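# Find the light fake weight and set it on the red dish

## Task

Several check weights look alike, but one is a fake that weighs too little; a two-pan balance is on the bench to help tell them apart. Finish with that light weight lying flat on the red dish, the dish the right way up, and every other weight resting neither on the dish nor on the light weight, and not leaning against either one.

## Robot and tools

Robot: two arms, left_arm (left hand) and right_arm (right hand), each a six-joint arm ending in a five-finger hand. Bases in the scene frame: left_arm at (-0.006, +0.362, -0.002) m, right_arm at (-0.015, -0.229, -0.002) m, both almost unrotated. A post stands behind the arms. Loose objects may get small random nudges.

Scene frame: origin at table height, midway between the nominal bases; +z up, +x out over the table, +y toward left_arm. Image left and right do not match arm names. All reported hand poses, velocities and targets use this frame.

Hand point: a spot 0.05 m in front of the palm and 0.15 m from the wrist face along the fingers. Its +z runs along straight fingers, +y out of the palm, +x across the palm away from the thumb for the right hand (toward the thumb for the left). Straight fingers extend 0.06-0.07 m past the point and sit 0.06 m behind it along -y. A wrist bracket on the little-finger side can strike things. Arms track loosely: resting 1-3 cm (sometimes 5 cm) off, usually low, is normal and not evidence of contact. Orientation commands are clipped to 40 degrees from the measured orientation each step.

Row layout (execute_actions and move): 28 numbers, each in [-1, 1]. Numbers 1-6: left_arm dx, dy, dz, rx, ry, rz. Numbers 7-12: left hand motors in the order little, ring, middle, index, thumb_bend, thumb_turn. 13: left force_limit. 14: left speed. 15-28: the same fourteen for right_arm. Pose numbers are offsets, not poses: measured along scene axes from that arm's Hand target as it stood when the action or move began (each arm rotates about its own Hand target position). 1.0 equals 0.6 m of travel or 180 degrees; rx, ry, rz form one rotation vector. Every row counts from that same start, not from the row before. Zeros for all six pose numbers mean no new pose request. Hand motor numbers are absolute targets: +1 open/straight, -1 closed; thumb_turn -1 puts the thumb opposite the fingers, +1 beside the palm. force_limit maps -1..+1 to about 0..10 N at the fingertip (0..15 N for thumb motors); speed rises linearly from near zero at -1 to full at +0.48 and stays full above. Hand numbers never mean 'unchanged': to keep a hand as is, resend the last eight values actually executed for it (or, if none yet, its hand_measured six plus hand_force_limit and hand_speed).

execute_actions: argument actions is a list of actions; each action is up to 15 rows of 28, one per 1/30 s step, the last row held through step 15. cameras picks images by name (cam_high, cam_low, cam_left_wrist, cam_right_wrist, or "all"); an empty actions list returns all images by default.

move: target is one row or up to 15 rows, all offsets from the same starting Hand targets. speed is path top speed in m/s (0.002 to 4.3, default 0.25; turning up to twice that in rad/s), one value or one per target. blend in metres rounds corners (0 = stop at each). blocking=false returns after about 0.5 s while motion continues. The path does not avoid obstacles or the other arm and runs at most 10 s. Faster moves stray more and hit harder; targets set deep past a contact press harder. The move: line reports done, off_target, moving, held or fault, plus limits (paced = pose clipped, held = steps withheld).

wait: seconds (0-3600), sends nothing new; a running move continues. stop: brakes the running move. zoom_image: camera plus region [x0, y0, x1, y1] in pixels, at most 504 by 504. show_instructions: reference pages. finished_scene: ends the scene, irreversible.

Gripping: with the thumb turned in front, thumb and fingers enclose objects roughly 0.035-0.065 m thick; thumb tip against index pad can pinch light items up to about 0.08 m. Motors move only when their own target changes by 0.002 or more, stop at target or at force_limit and then lock. For a gentle grip close at speed -0.94 or slower. To tighten, raise force_limit and send a more-closed target than hand_measured; to release, send one more open than it.

Results: end_effector_position (m) and end_effector_quat_wxyz; Hand target (the next offsets' origin, often not reached; a later execute_actions re-requests it, or send the gap as an offset); Joint positions, velocities, torques; hand_measured, hand_stopped_by (moving, target, force, stalled, fault), hand_load_n (positive when something pushes a finger open; drops near 0 if a grip is lost), hand_force_limit, hand_speed; motor temperatures. Step readings appear only for execute_actions.

Joint ranges (rad): waist -2.880 to 2.880, shoulder 0.000 to 3.142, elbow 0.000 to 3.019, wrist pitch -1.693 to 1.571, wrist yaw -1.571 to 1.571, wrist roll -2.094 to 2.094.

Avoid: dropping anything even slightly, releasing moving items, slamming or ramming fixed or heavy objects, excessive finger force, the two hands colliding or gripping each other, and anything leaving the table (that fails the job). Arm stops and overheating (85 °C warning, 100 °C fault) cost time; long stretched holds heat motors. To end a push, command the target back past the hand point. Weigh candidates on the balance, then place the light one flat on the upright red dish with the others clear.

Each tool is called after ">>>" by a JSON object that holds its "method" and its "body".

Reference images:

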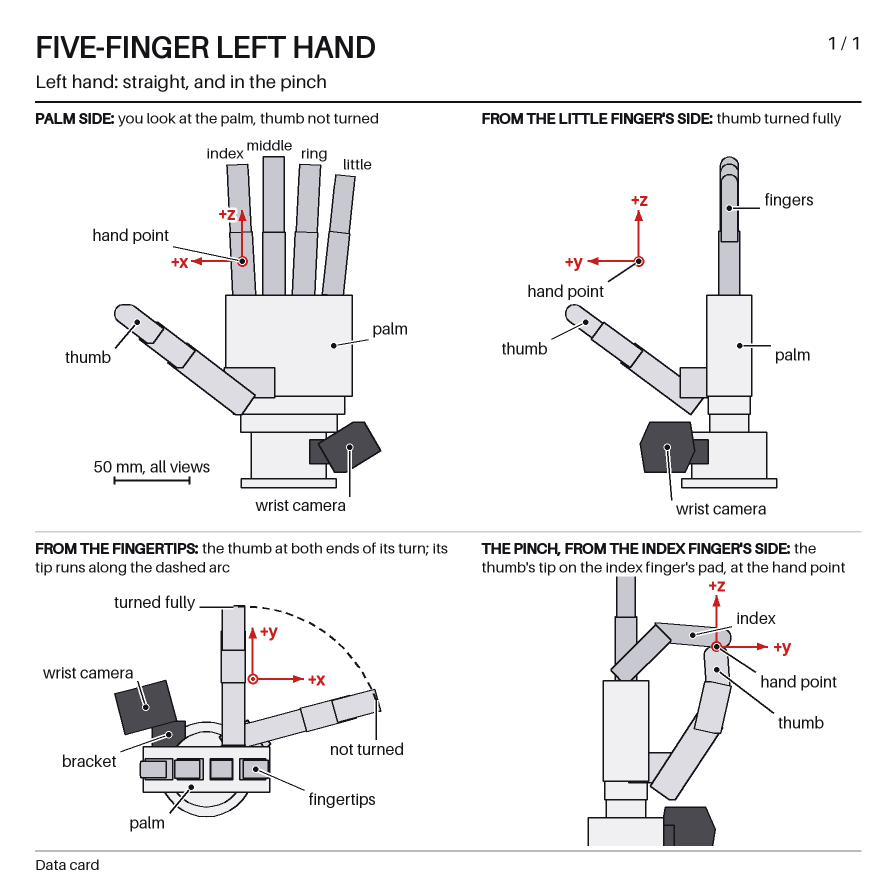

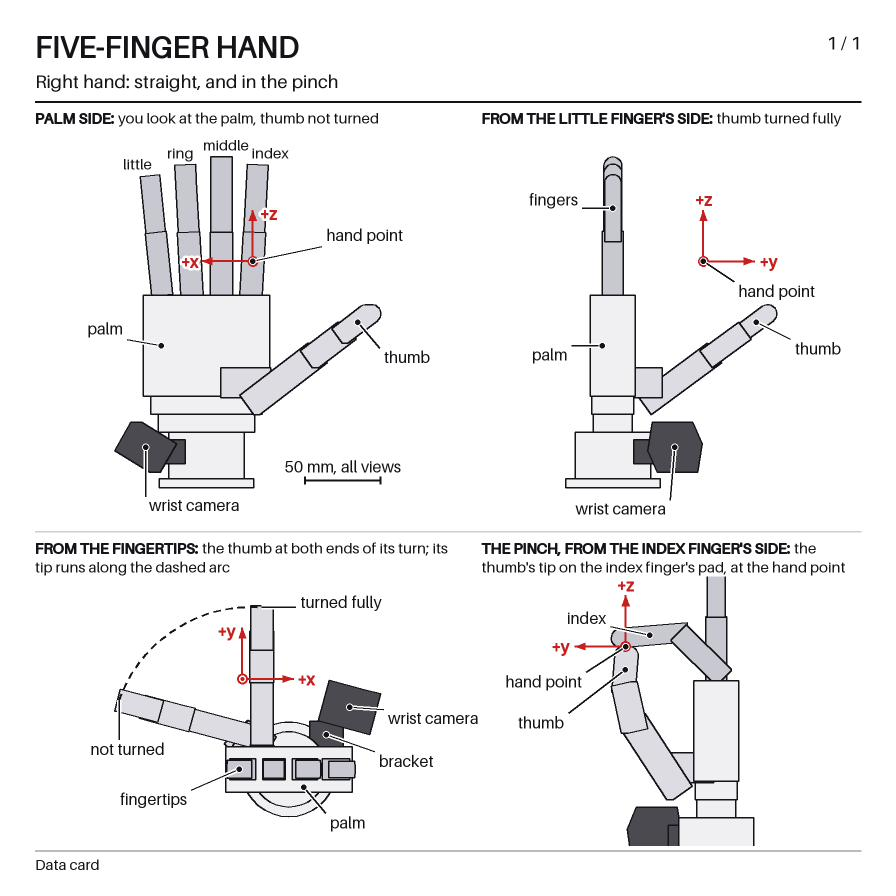

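## Session

>>> {"method": "execute_actions", "body": {"actions": []}}

Scene clock: 0.00 s.
left_arm: end_effector_position=(+0.5152, +0.4765, +0.1899) hand_measured=(+1.000, +1.000, +1.000, +1.000, +1.000, +1.000) hand_load_n=(+0.0, +0.0, +0.0, +0.0, +0.0, +0.0) hand_stopped_by=(target, target, target, target, target, target) hand_force_limit=0.00 hand_speed=-0.80 end_effector_quat_wxyz=(+0.022, +0.185, +0.976, +0.110) | right_arm: end_effector_position=(+0.3670, -0.5585, +0.1127) hand_measured=(+1.000, +1.000, +1.000, +1.000, +1.000, +1.000) hand_load_n=(+0.0, +0.0, +0.0, +0.0, +0.0, +0.0) hand_stopped_by=(target, target, target, target, target, target) hand_force_limit=0.00 hand_speed=-0.80 end_effector_quat_wxyz=(+0.098, +0.987, -0.124, -0.034)
Joint positions: left_arm=[0.019 1.673 1.52 -1.328 -0.207 1.972] | right_arm=[-0.482 1.723 1.379 -1.218 0.209 -1.824]
Joint velocities: within noise
Joint torques (N m): no reading
Motor temperatures (°C): left_arm=[31 27 30 31 33 29] | right_arm=[29 29 29 29 31 30]
Heat: left arm: hottest wrist yaw 33 °C; right arm: hottest wrist yaw 31 °C.
Hand target: left_arm +0.5224, +0.4766, +0.2021; +0.037, +0.184, +0.976, +0.113 | right_arm +0.3713, -0.5608, +0.1132; +0.099, +0.987, -0.124, -0.032

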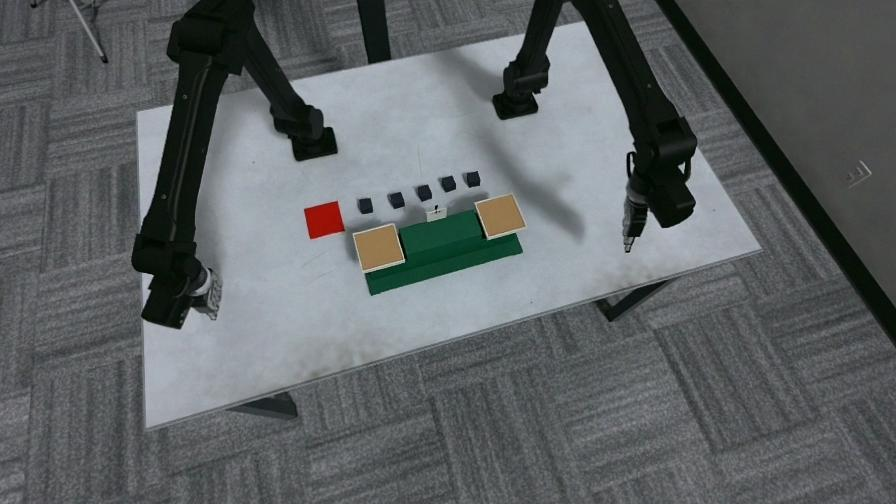

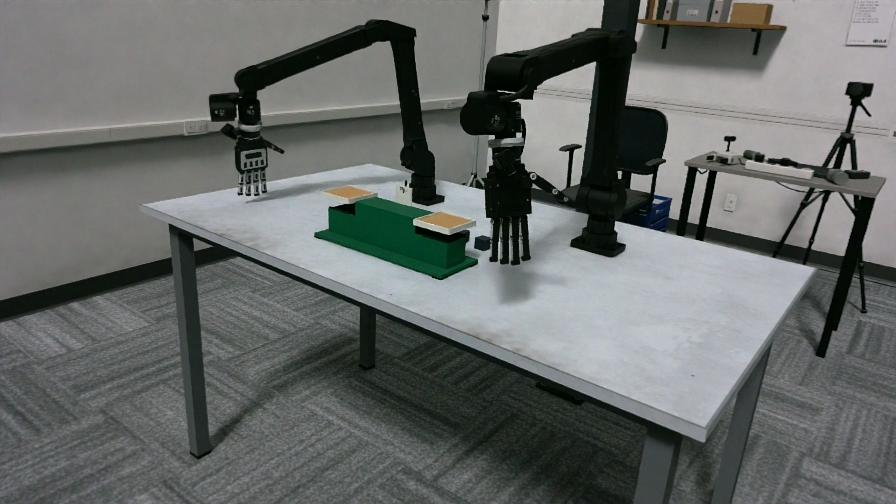

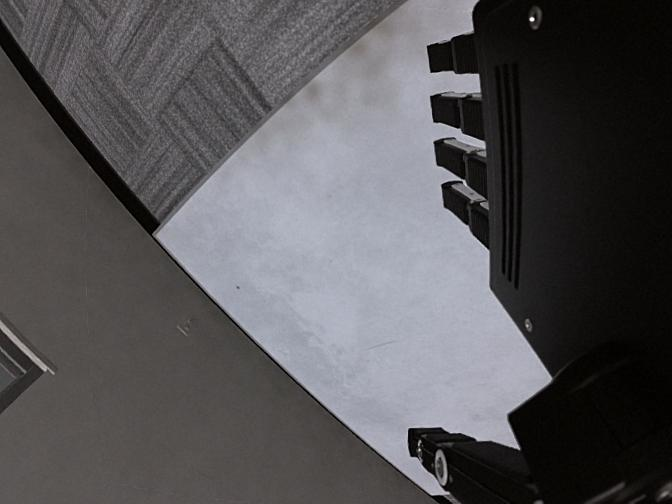

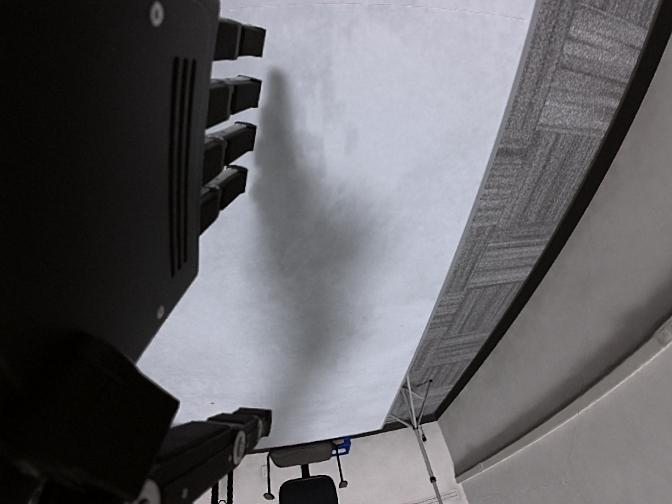

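>>> {"method": "zoom_image", "body": {"camera": "cam_high", "region": [290, 150, 540, 300]}}

>>> {"method": "zoom_image", "body": {"camera": "cam_low", "region": [300, 160, 560, 300]}}

Scaled by 2.016.

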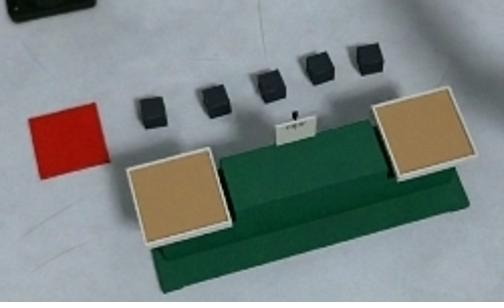

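Scaled by 1.938.

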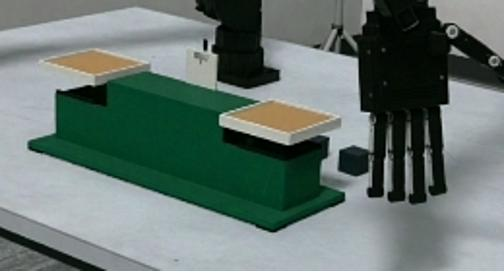

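>>> {"method": "move", "body": {"target": [[-0.454,-0.544,0.13,-0.402,0.085,0.097,-1,-1,0.2,0.2,0.7,-1,0,0,0,0,0,0,0,0,-1,-1,0.2,0.2,0.7,-1,0,0]], "speed": 0.3, "cameras": ["all"]}}

Scene clock: 270.27 s.
left_arm: end_effector_position=(+0.2517, +0.1543, +0.2767) hand_measured=(-1.000, -1.000, +0.200, +0.200, +0.700, -1.000) hand_load_n=(+0.0, +0.0, +0.0, +0.0, +0.0, +0.0) hand_stopped_by=(target, target, target, target, target, target) hand_force_limit=0.00 hand_speed=0.00 end_effector_quat_wxyz=(-0.005, -0.007, +0.867, -0.498) | right_arm: end_effector_position=(+0.3670, -0.5585, +0.1127) hand_measured=(-1.000, -1.000, +0.200, +0.200, +0.700, -1.000) hand_load_n=(+0.0, +0.0, +0.0, +0.0, +0.0, +0.0) hand_stopped_by=(target, target, target, target, target, target) hand_force_limit=0.00 hand_speed=0.00 end_effector_quat_wxyz=(+0.098, +0.987, -0.124, -0.034)
Joint positions: left_arm=[-0.234 1.04 1.054 -1.205 0.998 1.11] | right_arm=[-0.482 1.723 1.379 -1.218 0.209 -1.824]
Joint torques (N m): left_arm=[-1.67 -4.31 7.92 2.35 0.55 -0.16] | right_arm=[0.79 -14.33 8.44 -0.17 0.31 0.01]
Motor temperatures (°C): left_arm=[31 29 43 30 33 29] | right_arm=[29 33 36 28 30 29]
Heat: left arm: hottest elbow 43 °C; right arm: hottest elbow 36 °C.
Hand target: left_arm +0.2499, +0.1501, +0.2801; -0.001, -0.001, +0.866, -0.500 | right_arm +0.3713, -0.5608, +0.1132; +0.099, +0.987, -0.124, -0.032
Off the commanded pose: left_arm 0.006 m, 1 deg | right_arm 0.005 m, 0 deg.
move: done
cam_left_wrist: T_world_to_cam=[[-0.24795, -0.51087, 0.82312, -0.07978], [-0.85979, 0.50756, 0.05602, 0.12577], [-0.44641, -0.69383, -0.56509, 0.48762]] pos_world=[0.30603, 0.23373, 0.33417]

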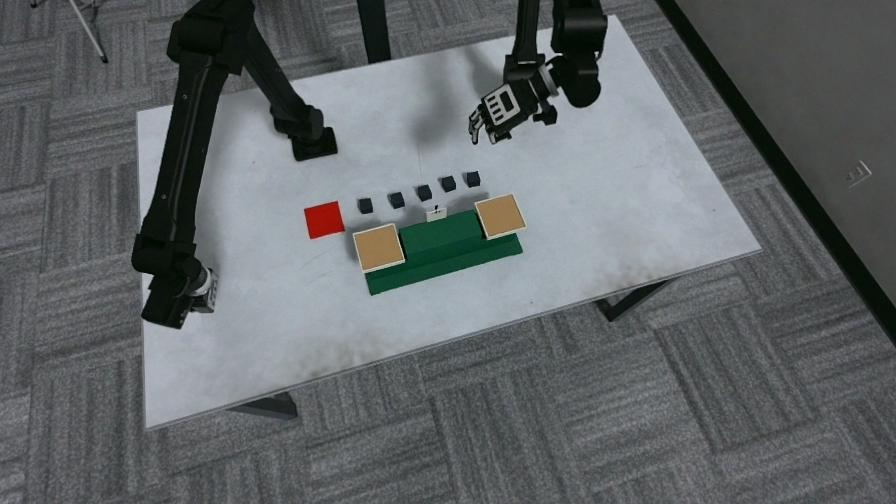

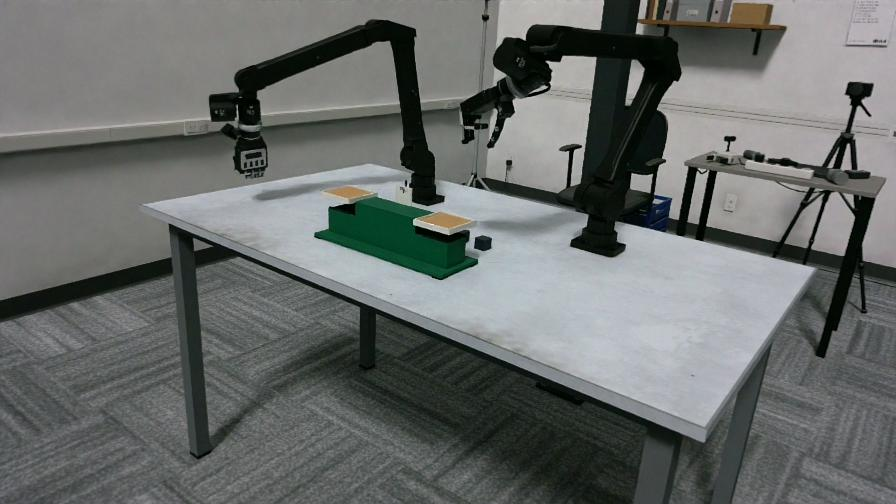

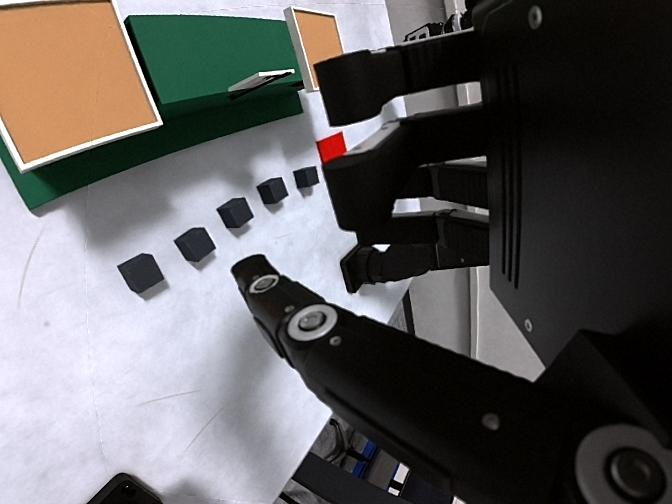

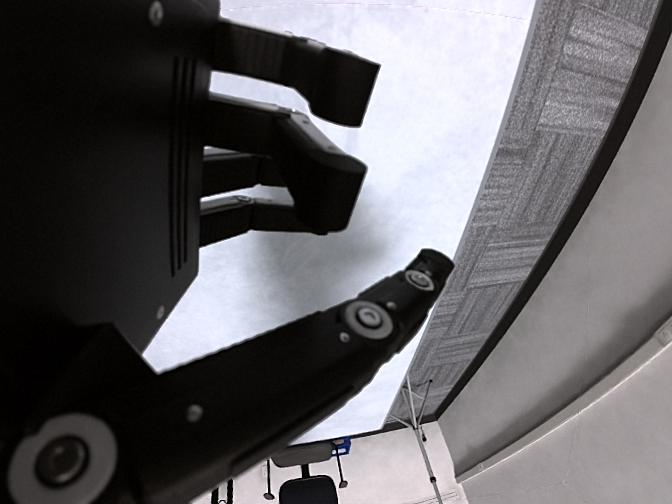

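>>> {"method": "zoom_image", "body": {"camera": "cam_left_wrist", "region": [90, 120, 390, 320]}}

Scaled by 1.680 from the camera's image (finer frame: 960x720).

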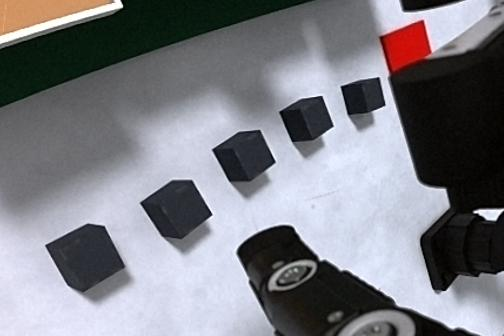

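>>> {"method": "move", "body": {"target": [[-0.078,-0.4735,-0.283,0,0,0,-1,-1,0.2,0.2,0.7,-1,0,0,0,0,0,0,0,0,-1,-1,0.2,0.2,0.7,-1,0,0]], "speed": 0.3, "cameras": ["all"]}}

Scene clock: 280.77 s.
left_arm: end_effector_position=(+0.1930, -0.1125, +0.0820) hand_measured=(-1.000, -1.000, +0.200, +0.200, +0.700, -1.000) hand_load_n=(+0.0, +0.0, +0.0, +0.0, +0.0, +0.0) hand_stopped_by=(target, target, target, target, target, target) hand_force_limit=0.00 hand_speed=0.00 end_effector_quat_wxyz=(-0.015, -0.007, +0.881, -0.474) | right_arm: end_effector_position=(+0.3670, -0.5585, +0.1127) hand_measured=(-1.000, -1.000, +0.200, +0.200, +0.700, -1.000) hand_load_n=(+0.0, +0.0, +0.0, +0.0, +0.0, +0.0) hand_stopped_by=(target, target, target, target, target, target) hand_force_limit=0.00 hand_speed=0.00 end_effector_quat_wxyz=(+0.098, +0.987, -0.124, -0.034)
Joint positions: left_arm=[-0.97 1.476 0.84 -0.046 0.507 0.336] | right_arm=[-0.482 1.723 1.379 -1.218 0.209 -1.824]
Joint torques (N m): left_arm=[-1.2 -8.76 10.4 3.41 0.18 -0.23] | right_arm=[0.91 -14.27 8.43 -0.17 0.3 0.02]
Heat: left arm: hottest elbow 43 °C; right arm: hottest elbow 36 °C.
Hand target: left_arm +0.2032, -0.1339, +0.1102; +0.000, -0.001, +0.866, -0.500 | right_arm +0.3713, -0.5608, +0.1132; +0.099, +0.987, -0.124, -0.032
Off the commanded pose: left_arm 0.037 m, 4 deg | right_arm 0.005 m, 0 deg.
move: off_target (left_arm)
cam_left_wrist: T_world_to_cam=[[-0.23858, -0.55413, 0.79751, -0.07487], [-0.85335, 0.51162, 0.10021, 0.21723], [-0.46355, -0.65665, -0.59493, 0.17618]] pos_world=[0.24918, -0.03694, 0.14276]

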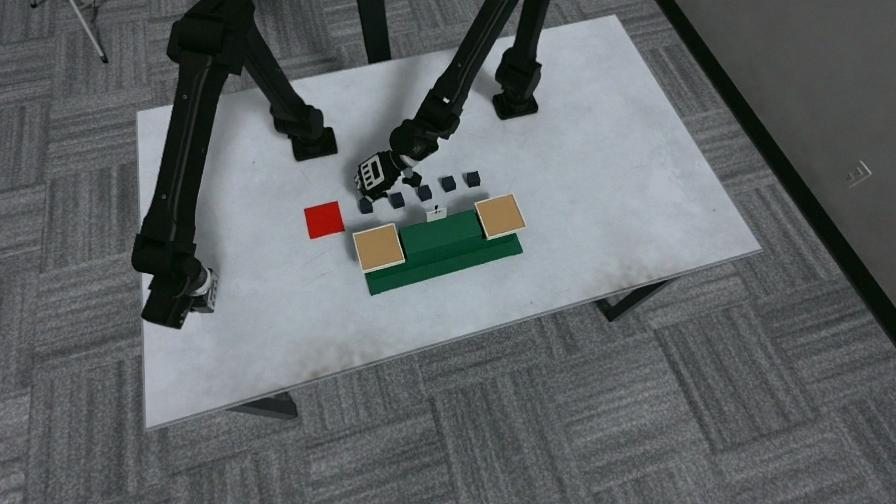

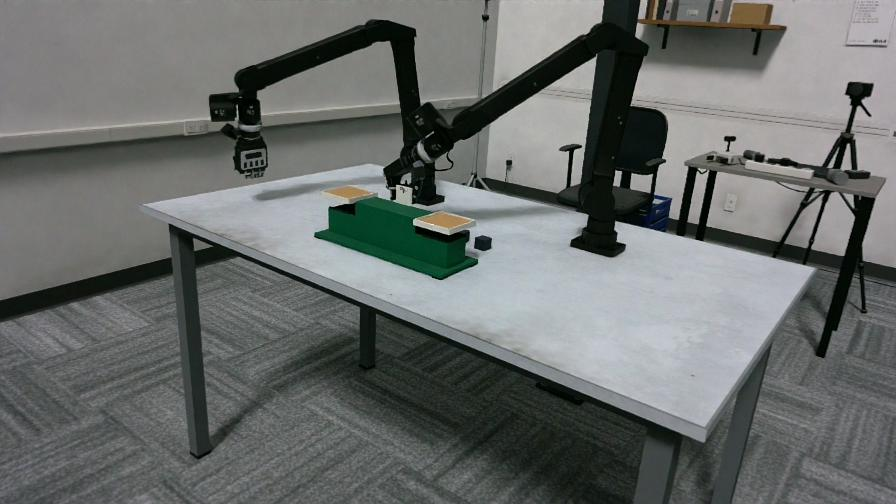

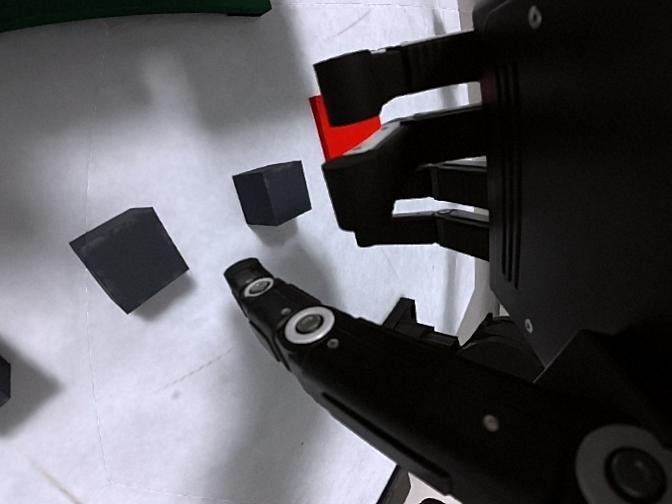

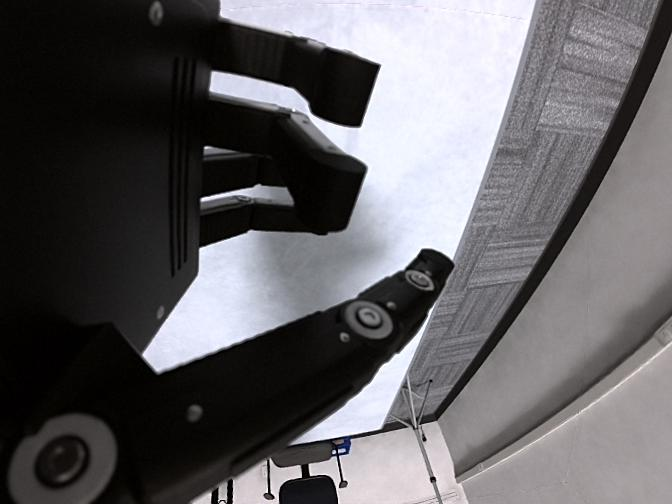

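>>> {"method": "zoom_image", "body": {"camera": "cam_left_wrist", "region": [200, 40, 500, 360]}}

>>> {"method": "zoom_image", "body": {"camera": "cam_high", "region": [320, 130, 480, 240]}}

Scaled by 1.575 from the camera's image (finer frame: 960x720).

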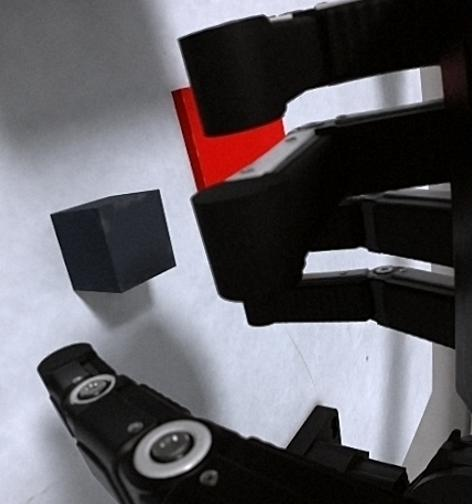

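Scaled by 3.150.

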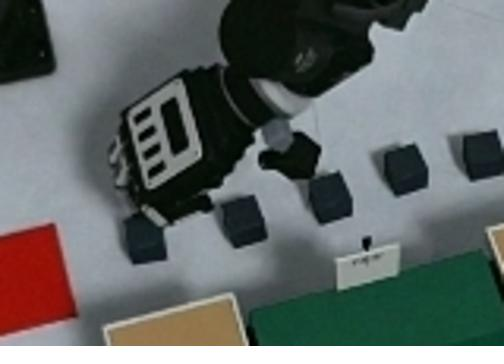

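>>> {"method": "move", "body": {"target": [[0.015,-0.046,-0.05,-0.019,0,0,-1,-1,0.2,0.2,0.7,-1,0,0,0,0,0,0,0,0,-1,-1,0.2,0.2,0.7,-1,0,0]], "speed": 0.2, "cameras": ["cam_high","cam_left_wrist"]}}

Scene clock: 341.80 s.
left_arm: end_effector_position=(+0.2072, -0.1394, +0.0547) hand_measured=(-1.000, -1.000, +0.200, +0.200, +0.700, -1.000) hand_load_n=(+0.0, +0.0, +0.0, +0.0, +0.0, +0.0) hand_stopped_by=(target, target, target, target, target, target) hand_force_limit=0.00 hand_speed=0.00 end_effector_quat_wxyz=(-0.009, -0.011, +0.865, -0.501) | right_arm: end_effector_position=(+0.3670, -0.5585, +0.1127) hand_measured=(-1.000, -1.000, +0.200, +0.200, +0.700, -1.000) hand_load_n=(+0.0, +0.0, +0.0, +0.0, +0.0, -0.5) hand_stopped_by=(target, target, target, target, target, target) hand_force_limit=0.00 hand_speed=0.00 end_effector_quat_wxyz=(+0.098, +0.987, -0.124, -0.034)
Joint positions: left_arm=[-0.97 1.594 0.844 0.141 0.515 0.3] | right_arm=[-0.482 1.723 1.379 -1.218 0.209 -1.824]
Joint torques (N m): left_arm=[-1.55 -9.64 9.55 3.47 0.3 -0.22] | right_arm=[0.79 -14.27 8.46 -0.16 0.31 0.02]
Heat: left arm: hottest elbow 45 °C; right arm: hottest elbow 36 °C.
Hand target: left_arm +0.2123, -0.1616, +0.0803; +0.000, -0.001, +0.851, -0.526 | right_arm +0.3713, -0.5608, +0.1132; +0.099, +0.987, -0.124, -0.032
Off the commanded pose: left_arm 0.034 m, 4 deg | right_arm 0.005 m, 0 deg.
move: off_target (left_arm)
cam_left_wrist: T_world_to_cam=[[-0.23696, -0.50613, 0.82927, -0.06003], [-0.86009, 0.50622, 0.06319, 0.24851], [-0.45177, -0.69827, -0.55527, 0.13833]] pos_world=[0.262, -0.05959, 0.11089]

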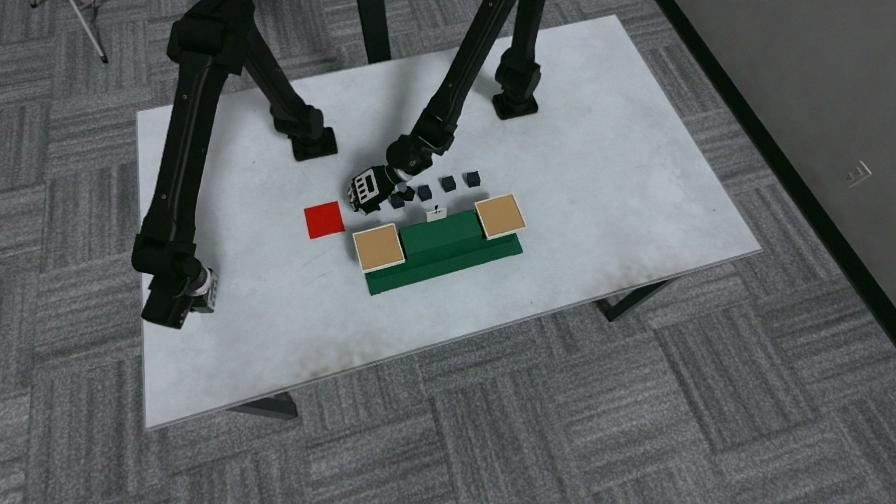

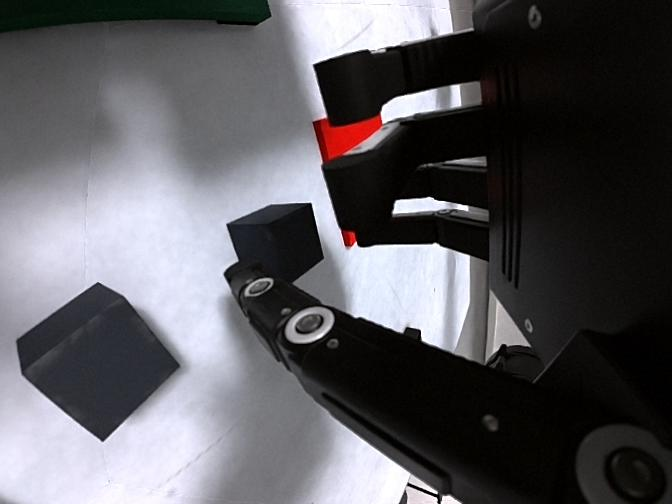

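>>> {"method": "zoom_image", "body": {"camera": "cam_left_wrist", "region": [200, 170, 360, 300]}}

>>> {"method": "zoom_image", "body": {"camera": "cam_high", "region": [340, 150, 500, 240]}}

Scaled by 3.150 from the camera's image (finer frame: 960x720).

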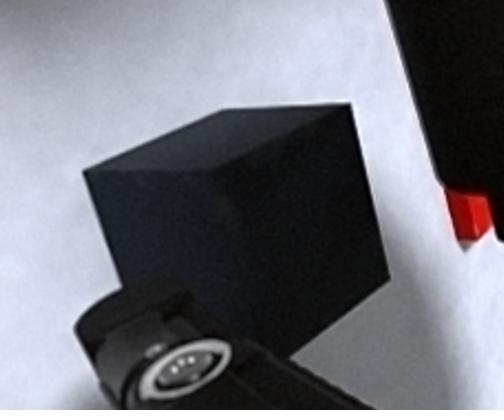

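Scaled by 3.150.

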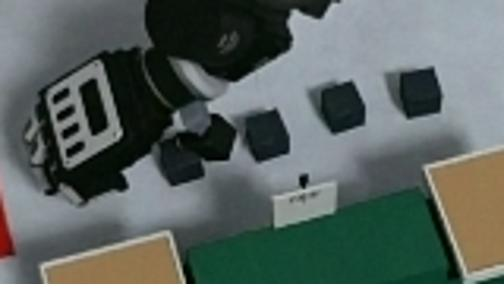

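>>> {"method": "move", "body": {"target": [[-0.0097,-0.005,-0.043,0,0,0,-1,-1,0.2,0.2,0.7,-1,0,0,0,0,0,0,0,0,-1,-1,0.2,0.2,0.7,-1,0,0]], "speed": 0.08, "cameras": ["cam_high","cam_left_wrist"]}}

Scene clock: 399.67 s.
left_arm: end_effector_position=(+0.2083, -0.1520, +0.0443) hand_measured=(-1.000, -1.000, +0.200, +0.200, +0.700, -1.000) hand_load_n=(+0.0, +0.0, +0.0, +0.0, +0.0, +0.0) hand_stopped_by=(target, target, target, target, target, target) hand_force_limit=0.00 hand_speed=0.00 end_effector_quat_wxyz=(-0.002, -0.006, +0.858, -0.513) | right_arm: end_effector_position=(+0.3670, -0.5585, +0.1127) hand_measured=(-1.000, -1.000, +0.200, +0.200, +0.700, -1.000) hand_load_n=(+0.0, -0.5, +0.0, +0.0, +0.0, +0.0) hand_stopped_by=(target, target, target, target, target, target) hand_force_limit=0.00 hand_speed=0.00 end_effector_quat_wxyz=(+0.098, +0.987, -0.124, -0.034)
Joint positions: left_arm=[-0.983 1.639 0.844 0.222 0.506 0.291] | right_arm=[-0.482 1.723 1.379 -1.218 0.209 -1.824]
Joint torques (N m): left_arm=[-1.55 -9.23 7.54 3.56 0.16 -0.21] | right_arm=[0.85 -14.21 8.46 -0.16 0.3 0.02]
Heat: left arm: hottest elbow 42 °C; right arm: hottest elbow 36 °C.
Hand target: left_arm +0.2065, -0.1645, +0.0545; +0.000, -0.001, +0.851, -0.526 | right_arm +0.3713, -0.5608, +0.1132; +0.099, +0.987, -0.124, -0.032
Off the commanded pose: left_arm 0.016 m, 2 deg | right_arm 0.005 m, 0 deg.
move: off_target (left_arm)
cam_left_wrist: T_world_to_cam=[[-0.25144, -0.48263, 0.83896, -0.05133], [-0.86043, 0.50839, 0.03459, 0.25808], [-0.44321, -0.71317, -0.5431, 0.11978]] pos_world=[0.26224, -0.07055, 0.09919]

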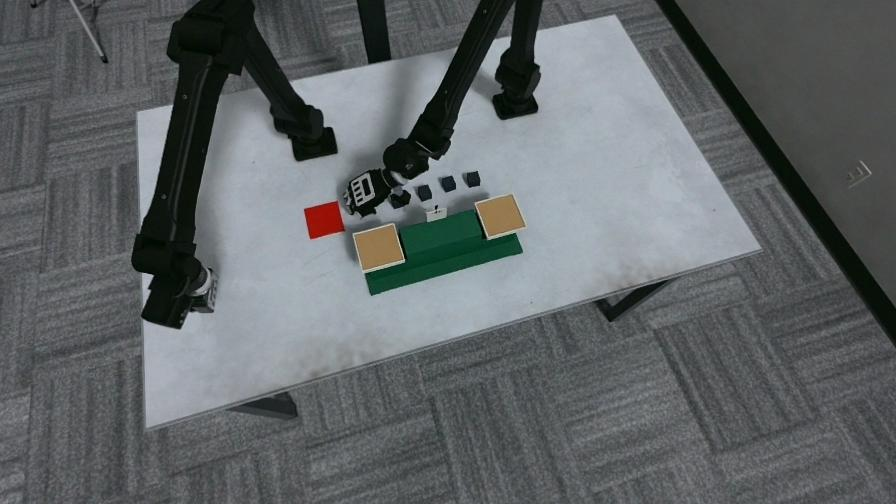

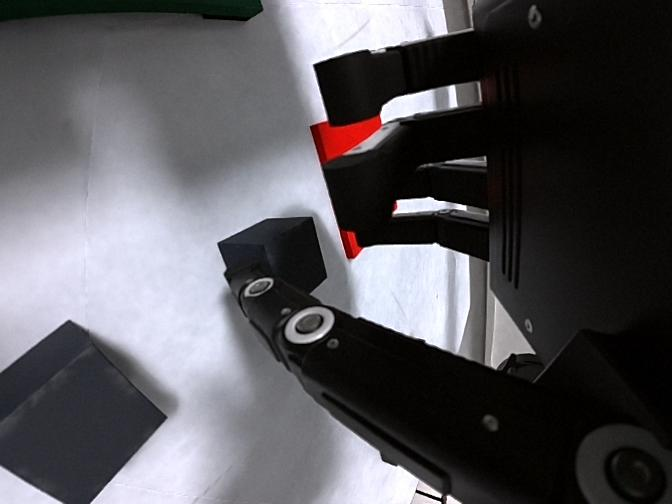

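>>> {"method": "zoom_image", "body": {"camera": "cam_left_wrist", "region": [180, 170, 380, 340]}}

>>> {"method": "zoom_image", "body": {"camera": "cam_high", "region": [340, 150, 500, 240]}}

Scaled by 2.520 from the camera's image (finer frame: 960x720).

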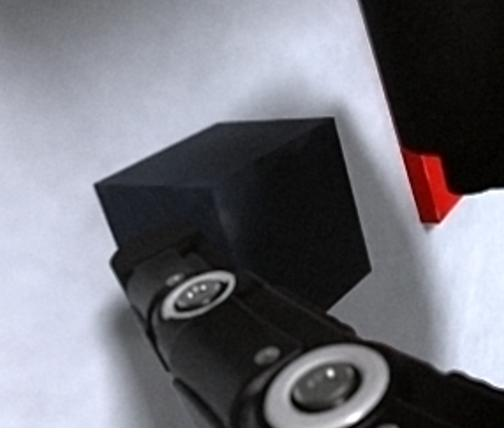

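Scaled by 3.150.

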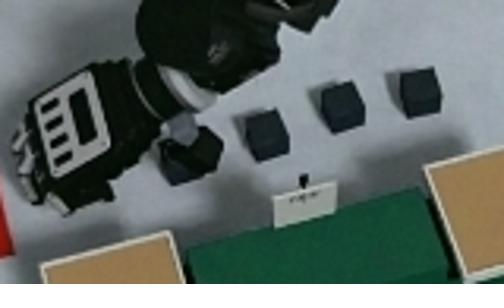

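>>> {"method": "move", "body": {"target": [[-0.018,0.014,-0.032,0,0,0,-1,-1,0.2,0.2,0.7,-1,0,0,0,0,0,0,0,0,-1,-1,0.2,0.2,0.7,-1,0,0]], "speed": 0.08, "cameras": ["cam_high","cam_left_wrist"]}}

Scene clock: 418.30 s.
left_arm: end_effector_position=(+0.2010, -0.1492, +0.0321) hand_measured=(-1.000, -1.000, +0.200, +0.200, +0.700, -1.000) hand_load_n=(+0.0, +0.0, +0.0, +0.0, +0.0, +0.0) hand_stopped_by=(target, target, target, target, target, target) hand_force_limit=0.00 hand_speed=0.00 end_effector_quat_wxyz=(+0.001, -0.004, +0.855, -0.519) | right_arm: end_effector_position=(+0.3670, -0.5585, +0.1127) hand_measured=(-1.000, -1.000, +0.200, +0.200, +0.700, -1.000) hand_load_n=(+0.0, +0.0, +0.0, +0.0, +0.0, +0.0) hand_stopped_by=(target, target, target, target, target, target) hand_force_limit=0.00 hand_speed=0.00 end_effector_quat_wxyz=(+0.098, +0.987, -0.124, -0.034)
Joint positions: left_arm=[-0.993 1.653 0.806 0.293 0.497 0.285] | right_arm=[-0.482 1.723 1.379 -1.218 0.209 -1.824]
Joint torques (N m): left_arm=[-1.79 -9 6.23 3.58 0.12 -0.22] | right_arm=[0.85 -14.33 8.44 -0.17 0.31 0.01]
Heat: left arm: hottest elbow 41 °C; right arm: hottest elbow 36 °C.
Hand target: left_arm +0.1956, -0.1561, +0.0353; +0.000, -0.001, +0.851, -0.526 | right_arm +0.3713, -0.5608, +0.1132; +0.099, +0.987, -0.124, -0.032
Off the commanded pose: left_arm 0.009 m, 1 deg | right_arm 0.005 m, 0 deg.
move: done
cam_left_wrist: T_world_to_cam=[[-0.25881, -0.47157, 0.84299, -0.0386], [-0.86068, 0.50874, 0.02035, 0.25138], [-0.43846, -0.72028, -0.53754, 0.10969]] pos_world=[0.25446, -0.06708, 0.08639]

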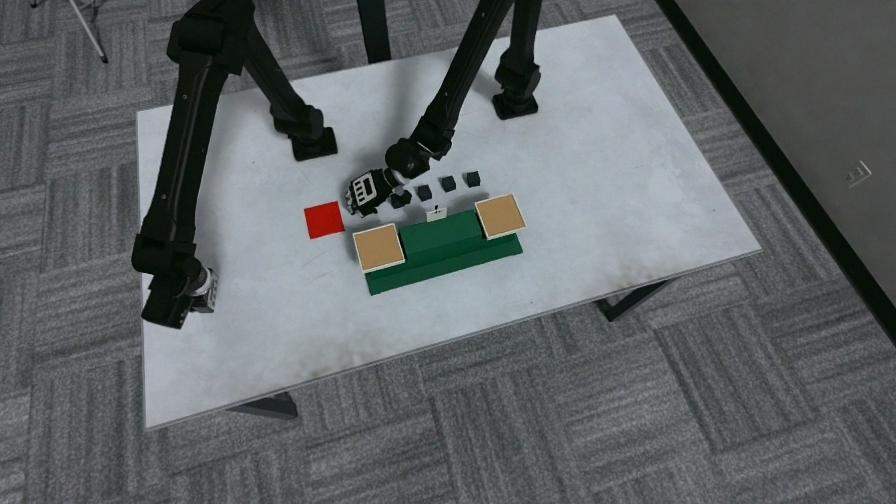

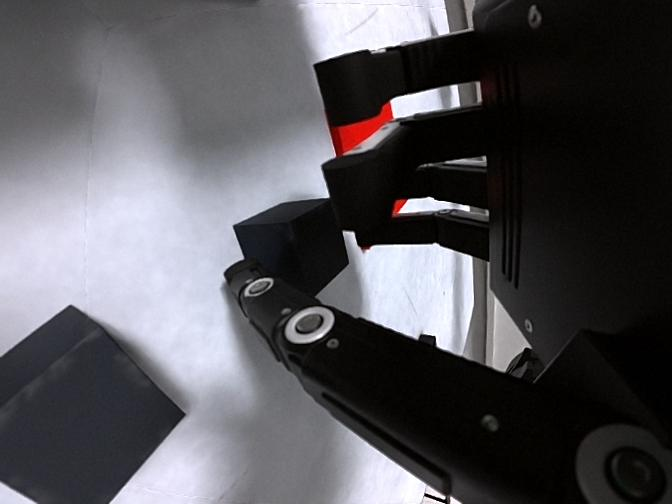

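>>> {"method": "move", "body": {"target": [[0,0.013,-0.018,0,0,0,-1,-1,0.2,0.2,0.66,-1,0,0,0,0,0,0,0,0,-1,-1,0.2,0.2,0.7,-1,0,0]], "speed": 0.08, "cameras": ["cam_high","cam_left_wrist"]}}

Scene clock: 437.43 s.
left_arm: end_effector_position=(+0.1970, -0.1439, +0.0221) hand_measured=(-1.000, -1.000, +0.200, +0.200, +0.660, -1.000) hand_load_n=(+0.0, +0.0, +0.0, +0.0, +0.0, +0.0) hand_stopped_by=(target, target, target, target, target, target) hand_force_limit=0.00 hand_speed=0.00 end_effector_quat_wxyz=(+0.000, -0.003, +0.855, -0.519) | right_arm: end_effector_position=(+0.3670, -0.5585, +0.1127) hand_measured=(-1.000, -1.000, +0.200, +0.200, +0.700, -1.000) hand_load_n=(+0.0, +0.0, +0.0, +0.0, +0.0, +0.0) hand_stopped_by=(target, target, target, target, target, target) hand_force_limit=0.00 hand_speed=0.00 end_effector_quat_wxyz=(+0.098, +0.987, -0.124, -0.034)
Joint positions: left_arm=[-0.993 1.664 0.782 0.328 0.501 0.285] | right_arm=[-0.482 1.723 1.379 -1.218 0.209 -1.824]
Joint torques (N m): left_arm=[-1.03 -8.76 5.96 3.58 0.29 -0.16] | right_arm=[0.85 -14.33 8.43 -0.14 0.31 0.02]
Heat: left arm: hottest elbow 41 °C; right arm: hottest elbow 36 °C.
Hand target: left_arm +0.1956, -0.1482, +0.0245; +0.000, -0.001, +0.851, -0.526 | right_arm +0.3713, -0.5608, +0.1132; +0.099, +0.987, -0.124, -0.032
Off the commanded pose: left_arm 0.005 m, 1 deg | right_arm 0.005 m, 0 deg.
move: done
cam_left_wrist: T_world_to_cam=[[-0.25857, -0.47057, 0.84362, -0.02869], [-0.85915, 0.51126, 0.02185, 0.24545], [-0.4416, -0.71915, -0.53649, 0.10709]] pos_world=[0.25075, -0.06198, 0.07629]

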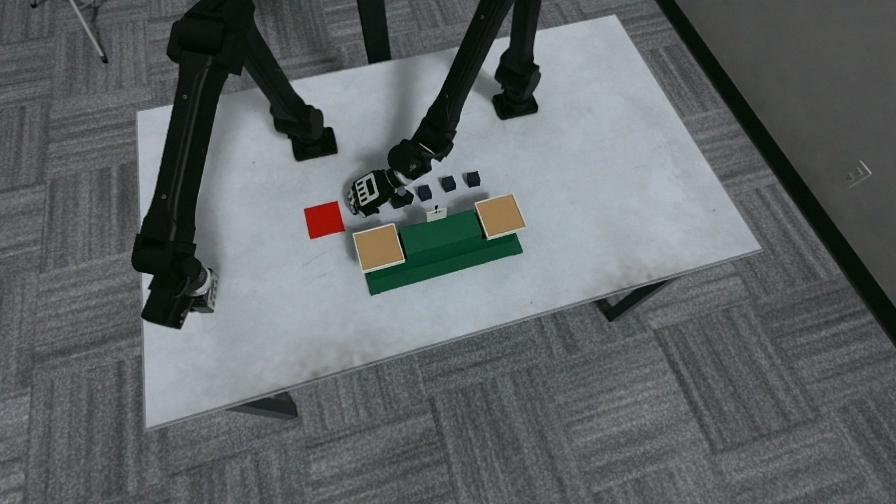

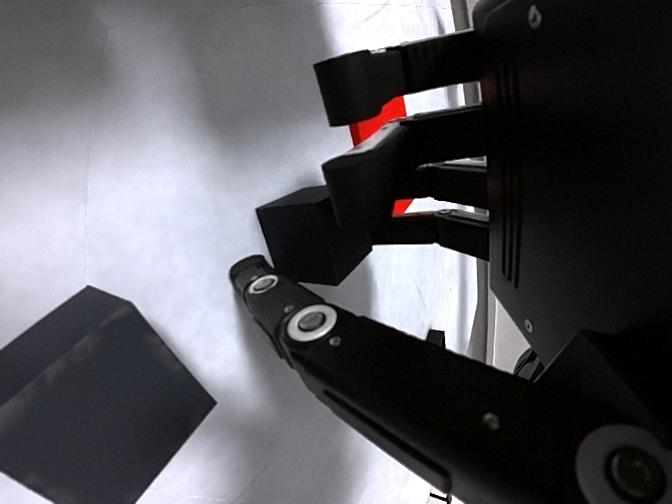

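>>> {"method": "move", "body": {"target": [[0.015,0.0,0.004,0,0,0,-1,-1,0.2,0.2,0.66,-1,0,0,0,0,0,0,0,0,-1,-1,0.2,0.2,0.7,-1,0,0]], "speed": 0.08, "cameras": ["cam_left_wrist"]}}

Scene clock: 444.83 s.
left_arm: end_effector_position=(+0.1942, -0.1441, +0.0229) hand_measured=(-1.000, -1.000, +0.200, +0.200, +0.660, -1.000) hand_load_n=(+0.0, +0.0, +0.0, +0.0, +0.0, +0.0) hand_stopped_by=(target, target, target, target, target, target) hand_force_limit=0.00 hand_speed=0.00 end_effector_quat_wxyz=(-0.006, +0.001, +0.854, -0.521) | right_arm: end_effector_position=(+0.3670, -0.5585, +0.1127) hand_measured=(-1.000, -1.000, +0.200, +0.200, +0.700, -1.000) hand_load_n=(+0.0, +0.0, +0.0, +0.0, +0.0, +0.0) hand_stopped_by=(target, target, target, target, target, target) hand_force_limit=0.00 hand_speed=0.00 end_effector_quat_wxyz=(+0.098, +0.987, -0.124, -0.034)
Joint positions: left_arm=[-0.993 1.664 0.782 0.328 0.516 0.285] | right_arm=[-0.482 1.723 1.379 -1.218 0.209 -1.824]
Joint torques (N m): left_arm=[0.21 -8.59 7.15 2.81 0.3 -0.07] | right_arm=[0.85 -14.33 8.44 -0.18 0.3 0.02]
Heat: left arm: hottest elbow 40 °C; right arm: hottest elbow 36 °C.
Hand target: left_arm +0.2046, -0.1482, +0.0269; +0.000, -0.001, +0.851, -0.526 | right_arm +0.3713, -0.5608, +0.1132; +0.099, +0.987, -0.124, -0.032
Off the commanded pose: left_arm 0.012 m, 1 deg | right_arm 0.005 m, 0 deg.
move: off_target (left_arm)
cam_left_wrist: T_world_to_cam=[[-0.25895, -0.46367, 0.84732, -0.02916], [-0.85245, 0.52221, 0.02525, 0.24337], [-0.45418, -0.71576, -0.53048, 0.10903]] pos_world=[0.24943, -0.06257, 0.0764]

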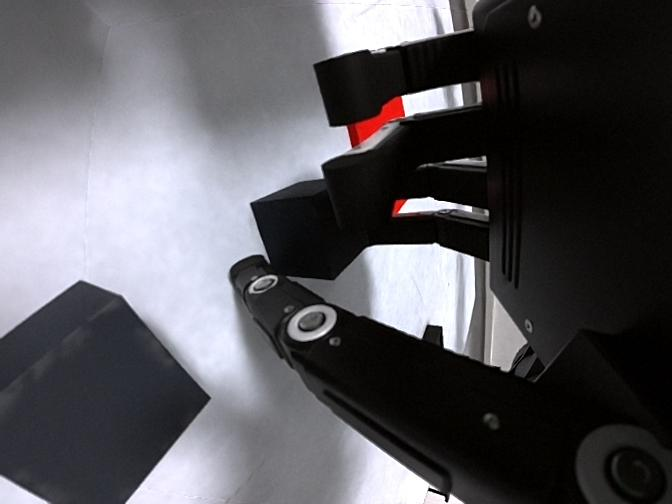

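>>> {"method": "move", "body": {"target": [[0.02,0.004,0.0,0,0,0,-1,-1,0.2,0.2,0.66,-1,0,0,0,0,0,0,0,0,-1,-1,0.2,0.2,0.7,-1,0,0]], "speed": 0.08, "cameras": ["cam_left_wrist"]}}

Scene clock: 449.70 s.
left_arm: end_effector_position=(+0.2015, -0.1385, +0.0199) hand_measured=(-1.000, -1.000, +0.200, +0.200, +0.660, -1.000) hand_load_n=(+0.0, +0.0, +0.0, +0.0, -0.5, +0.0) hand_stopped_by=(target, target, target, target, target, target) hand_force_limit=0.00 hand_speed=0.00 end_effector_quat_wxyz=(-0.011, -0.004, +0.854, -0.520) | right_arm: end_effector_position=(+0.3670, -0.5585, +0.1127) hand_measured=(-1.000, -1.000, +0.200, +0.200, +0.700, -1.000) hand_load_n=(+0.0, +0.0, +0.0, +0.0, +0.0, +0.0) hand_stopped_by=(target, target, target, target, target, target) hand_force_limit=0.00 hand_speed=0.00 end_effector_quat_wxyz=(+0.098, +0.987, -0.124, -0.034)
Joint positions: left_arm=[-0.969 1.672 0.782 0.327 0.54 0.288] | right_arm=[-0.482 1.723 1.379 -1.218 0.209 -1.824]
Joint torques (N m): left_arm=[0.32 -8.59 8.16 2.29 0.21 0.05] | right_arm=[0.85 -14.33 8.43 -0.17 0.3 0.01]
Heat: left arm: hottest elbow 40 °C; right arm: hottest elbow 36 °C.
Hand target: left_arm +0.2166, -0.1458, +0.0268; +0.000, -0.001, +0.851, -0.526 | right_arm +0.3713, -0.5608, +0.1132; +0.099, +0.987, -0.124, -0.032
Off the commanded pose: left_arm 0.018 m, 1 deg | right_arm 0.005 m, 0 deg.
move: off_target (left_arm)
cam_left_wrist: T_world_to_cam=[[-0.24653, -0.46491, 0.85034, -0.02487], [-0.85326, 0.52017, 0.03701, 0.24635], [-0.45953, -0.71644, -0.52492, 0.11561]] pos_world=[0.2572, -0.05687, 0.07272]

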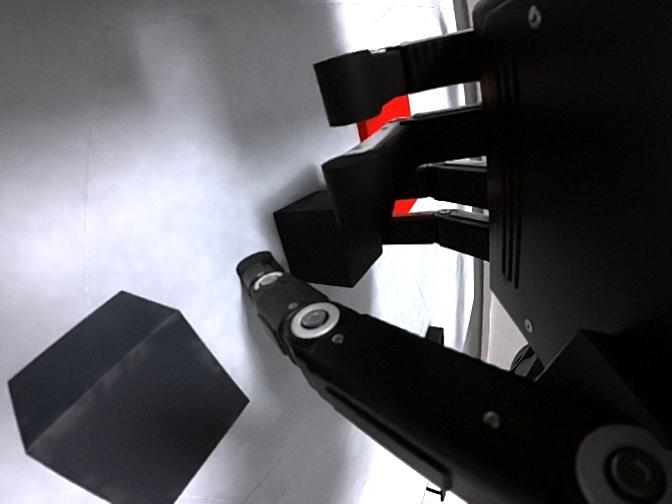

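>>> {"method": "move", "body": {"target": [[0.0,-0.006,0.016,0,0,0,-1,-1,0.2,0.2,0.66,-1,0,0,0,0,0,0,0,0,-1,-1,0.2,0.2,0.7,-1,0,0]], "speed": 0.08, "cameras": ["cam_left_wrist"]}}

Scene clock: 456.00 s.
left_arm: end_effector_position=(+0.2016, -0.1383, +0.0195) hand_measured=(-1.000, -1.000, +0.200, +0.200, +0.660, -1.000) hand_load_n=(+0.0, +0.0, +0.0, +0.0, -1.0, +0.0) hand_stopped_by=(target, target, target, target, target, target) hand_force_limit=0.00 hand_speed=0.00 end_effector_quat_wxyz=(-0.015, -0.006, +0.857, -0.514) | right_arm: end_effector_position=(+0.3670, -0.5585, +0.1127) hand_measured=(-1.000, -1.000, +0.200, +0.200, +0.700, -1.000) hand_load_n=(+0.0, +0.0, +0.0, +0.0, +0.0, +0.0) hand_stopped_by=(target, target, target, target, target, target) hand_force_limit=0.00 hand_speed=0.00 end_effector_quat_wxyz=(+0.098, +0.987, -0.124, -0.034)
Joint positions: left_arm=[-0.969 1.672 0.792 0.3 0.539 0.288] | right_arm=[-0.482 1.723 1.379 -1.218 0.209 -1.824]
Joint torques (N m): left_arm=[-0.21 -9.88 8.55 2.11 0.11 0.02] | right_arm=[0.85 -14.27 8.44 -0.16 0.3 0.02]
Heat: left arm: hottest elbow 40 °C; right arm: hottest elbow 37 °C.
Hand target: left_arm +0.2167, -0.1496, +0.0365; +0.000, -0.001, +0.851, -0.526 | right_arm +0.3713, -0.5608, +0.1132; +0.099, +0.987, -0.124, -0.032
Off the commanded pose: left_arm 0.025 m, 2 deg | right_arm 0.005 m, 0 deg.
move: off_target (left_arm)
cam_left_wrist: T_world_to_cam=[[-0.23828, -0.4775, 0.8457, -0.02767], [-0.85336, 0.51867, 0.05241, 0.24595], [-0.46367, -0.7092, -0.53107, 0.11751]] pos_world=[0.25778, -0.05744, 0.07292]

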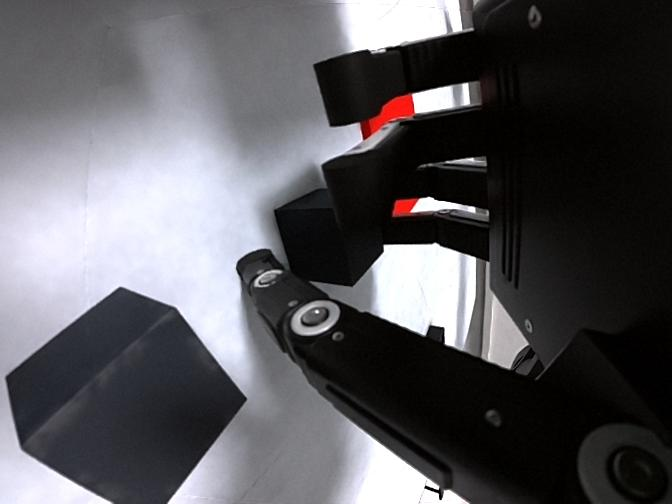

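>>> {"method": "move", "body": {"target": [[0.0,0,0.014,0,0,0,-1,-1,0.2,0.2,0.66,-1,0,0,0,0,0,0,0,0,-1,-1,0.2,0.2,0.7,-1,0,0]], "speed": 0.08, "cameras": ["cam_left_wrist"]}}

Scene clock: 462.00 s.
left_arm: end_effector_position=(+0.2003, -0.1359, +0.0240) hand_measured=(-1.000, -1.000, +0.200, +0.200, +0.660, -1.000) hand_load_n=(+0.0, +0.0, +0.0, +0.0, +0.0, +0.0) hand_stopped_by=(target, target, target, target, target, target) hand_force_limit=0.00 hand_speed=0.00 end_effector_quat_wxyz=(-0.017, -0.008, +0.860, -0.511) | right_arm: end_effector_position=(+0.3670, -0.5585, +0.1127) hand_measured=(-1.000, -1.000, +0.200, +0.200, +0.700, -1.000) hand_load_n=(+0.0, +0.5, +0.0, +0.0, +0.0, +0.0) hand_stopped_by=(target, target, target, target, target, target) hand_force_limit=0.00 hand_speed=0.00 end_effector_quat_wxyz=(+0.098, +0.987, -0.124, -0.034)
Joint positions: left_arm=[-0.969 1.655 0.793 0.272 0.538 0.288] | right_arm=[-0.482 1.723 1.379 -1.218 0.209 -1.824]
Joint torques (N m): left_arm=[-0.09 -9.99 8.99 2.22 0.17 0.02] | right_arm=[0.85 -14.27 8.44 -0.14 0.31 0.02]
Heat: left arm: hottest elbow 40 °C; right arm: hottest elbow 37 °C.
Hand target: left_arm +0.2167, -0.1496, +0.0450; +0.000, -0.001, +0.850, -0.526 | right_arm +0.3713, -0.5608, +0.1132; +0.099, +0.987, -0.124, -0.032
Off the commanded pose: left_arm 0.030 m, 3 deg | right_arm 0.005 m, 0 deg.
move: off_target (left_arm)
cam_left_wrist: T_world_to_cam=[[-0.23359, -0.48506, 0.84271, -0.03253], [-0.85372, 0.51714, 0.06102, 0.24296], [-0.4654, -0.70518, -0.5349, 0.12195]] pos_world=[0.25657, -0.05543, 0.07782]

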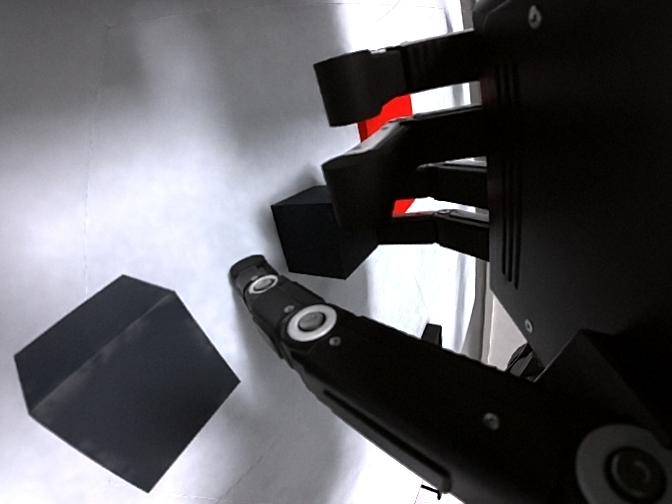

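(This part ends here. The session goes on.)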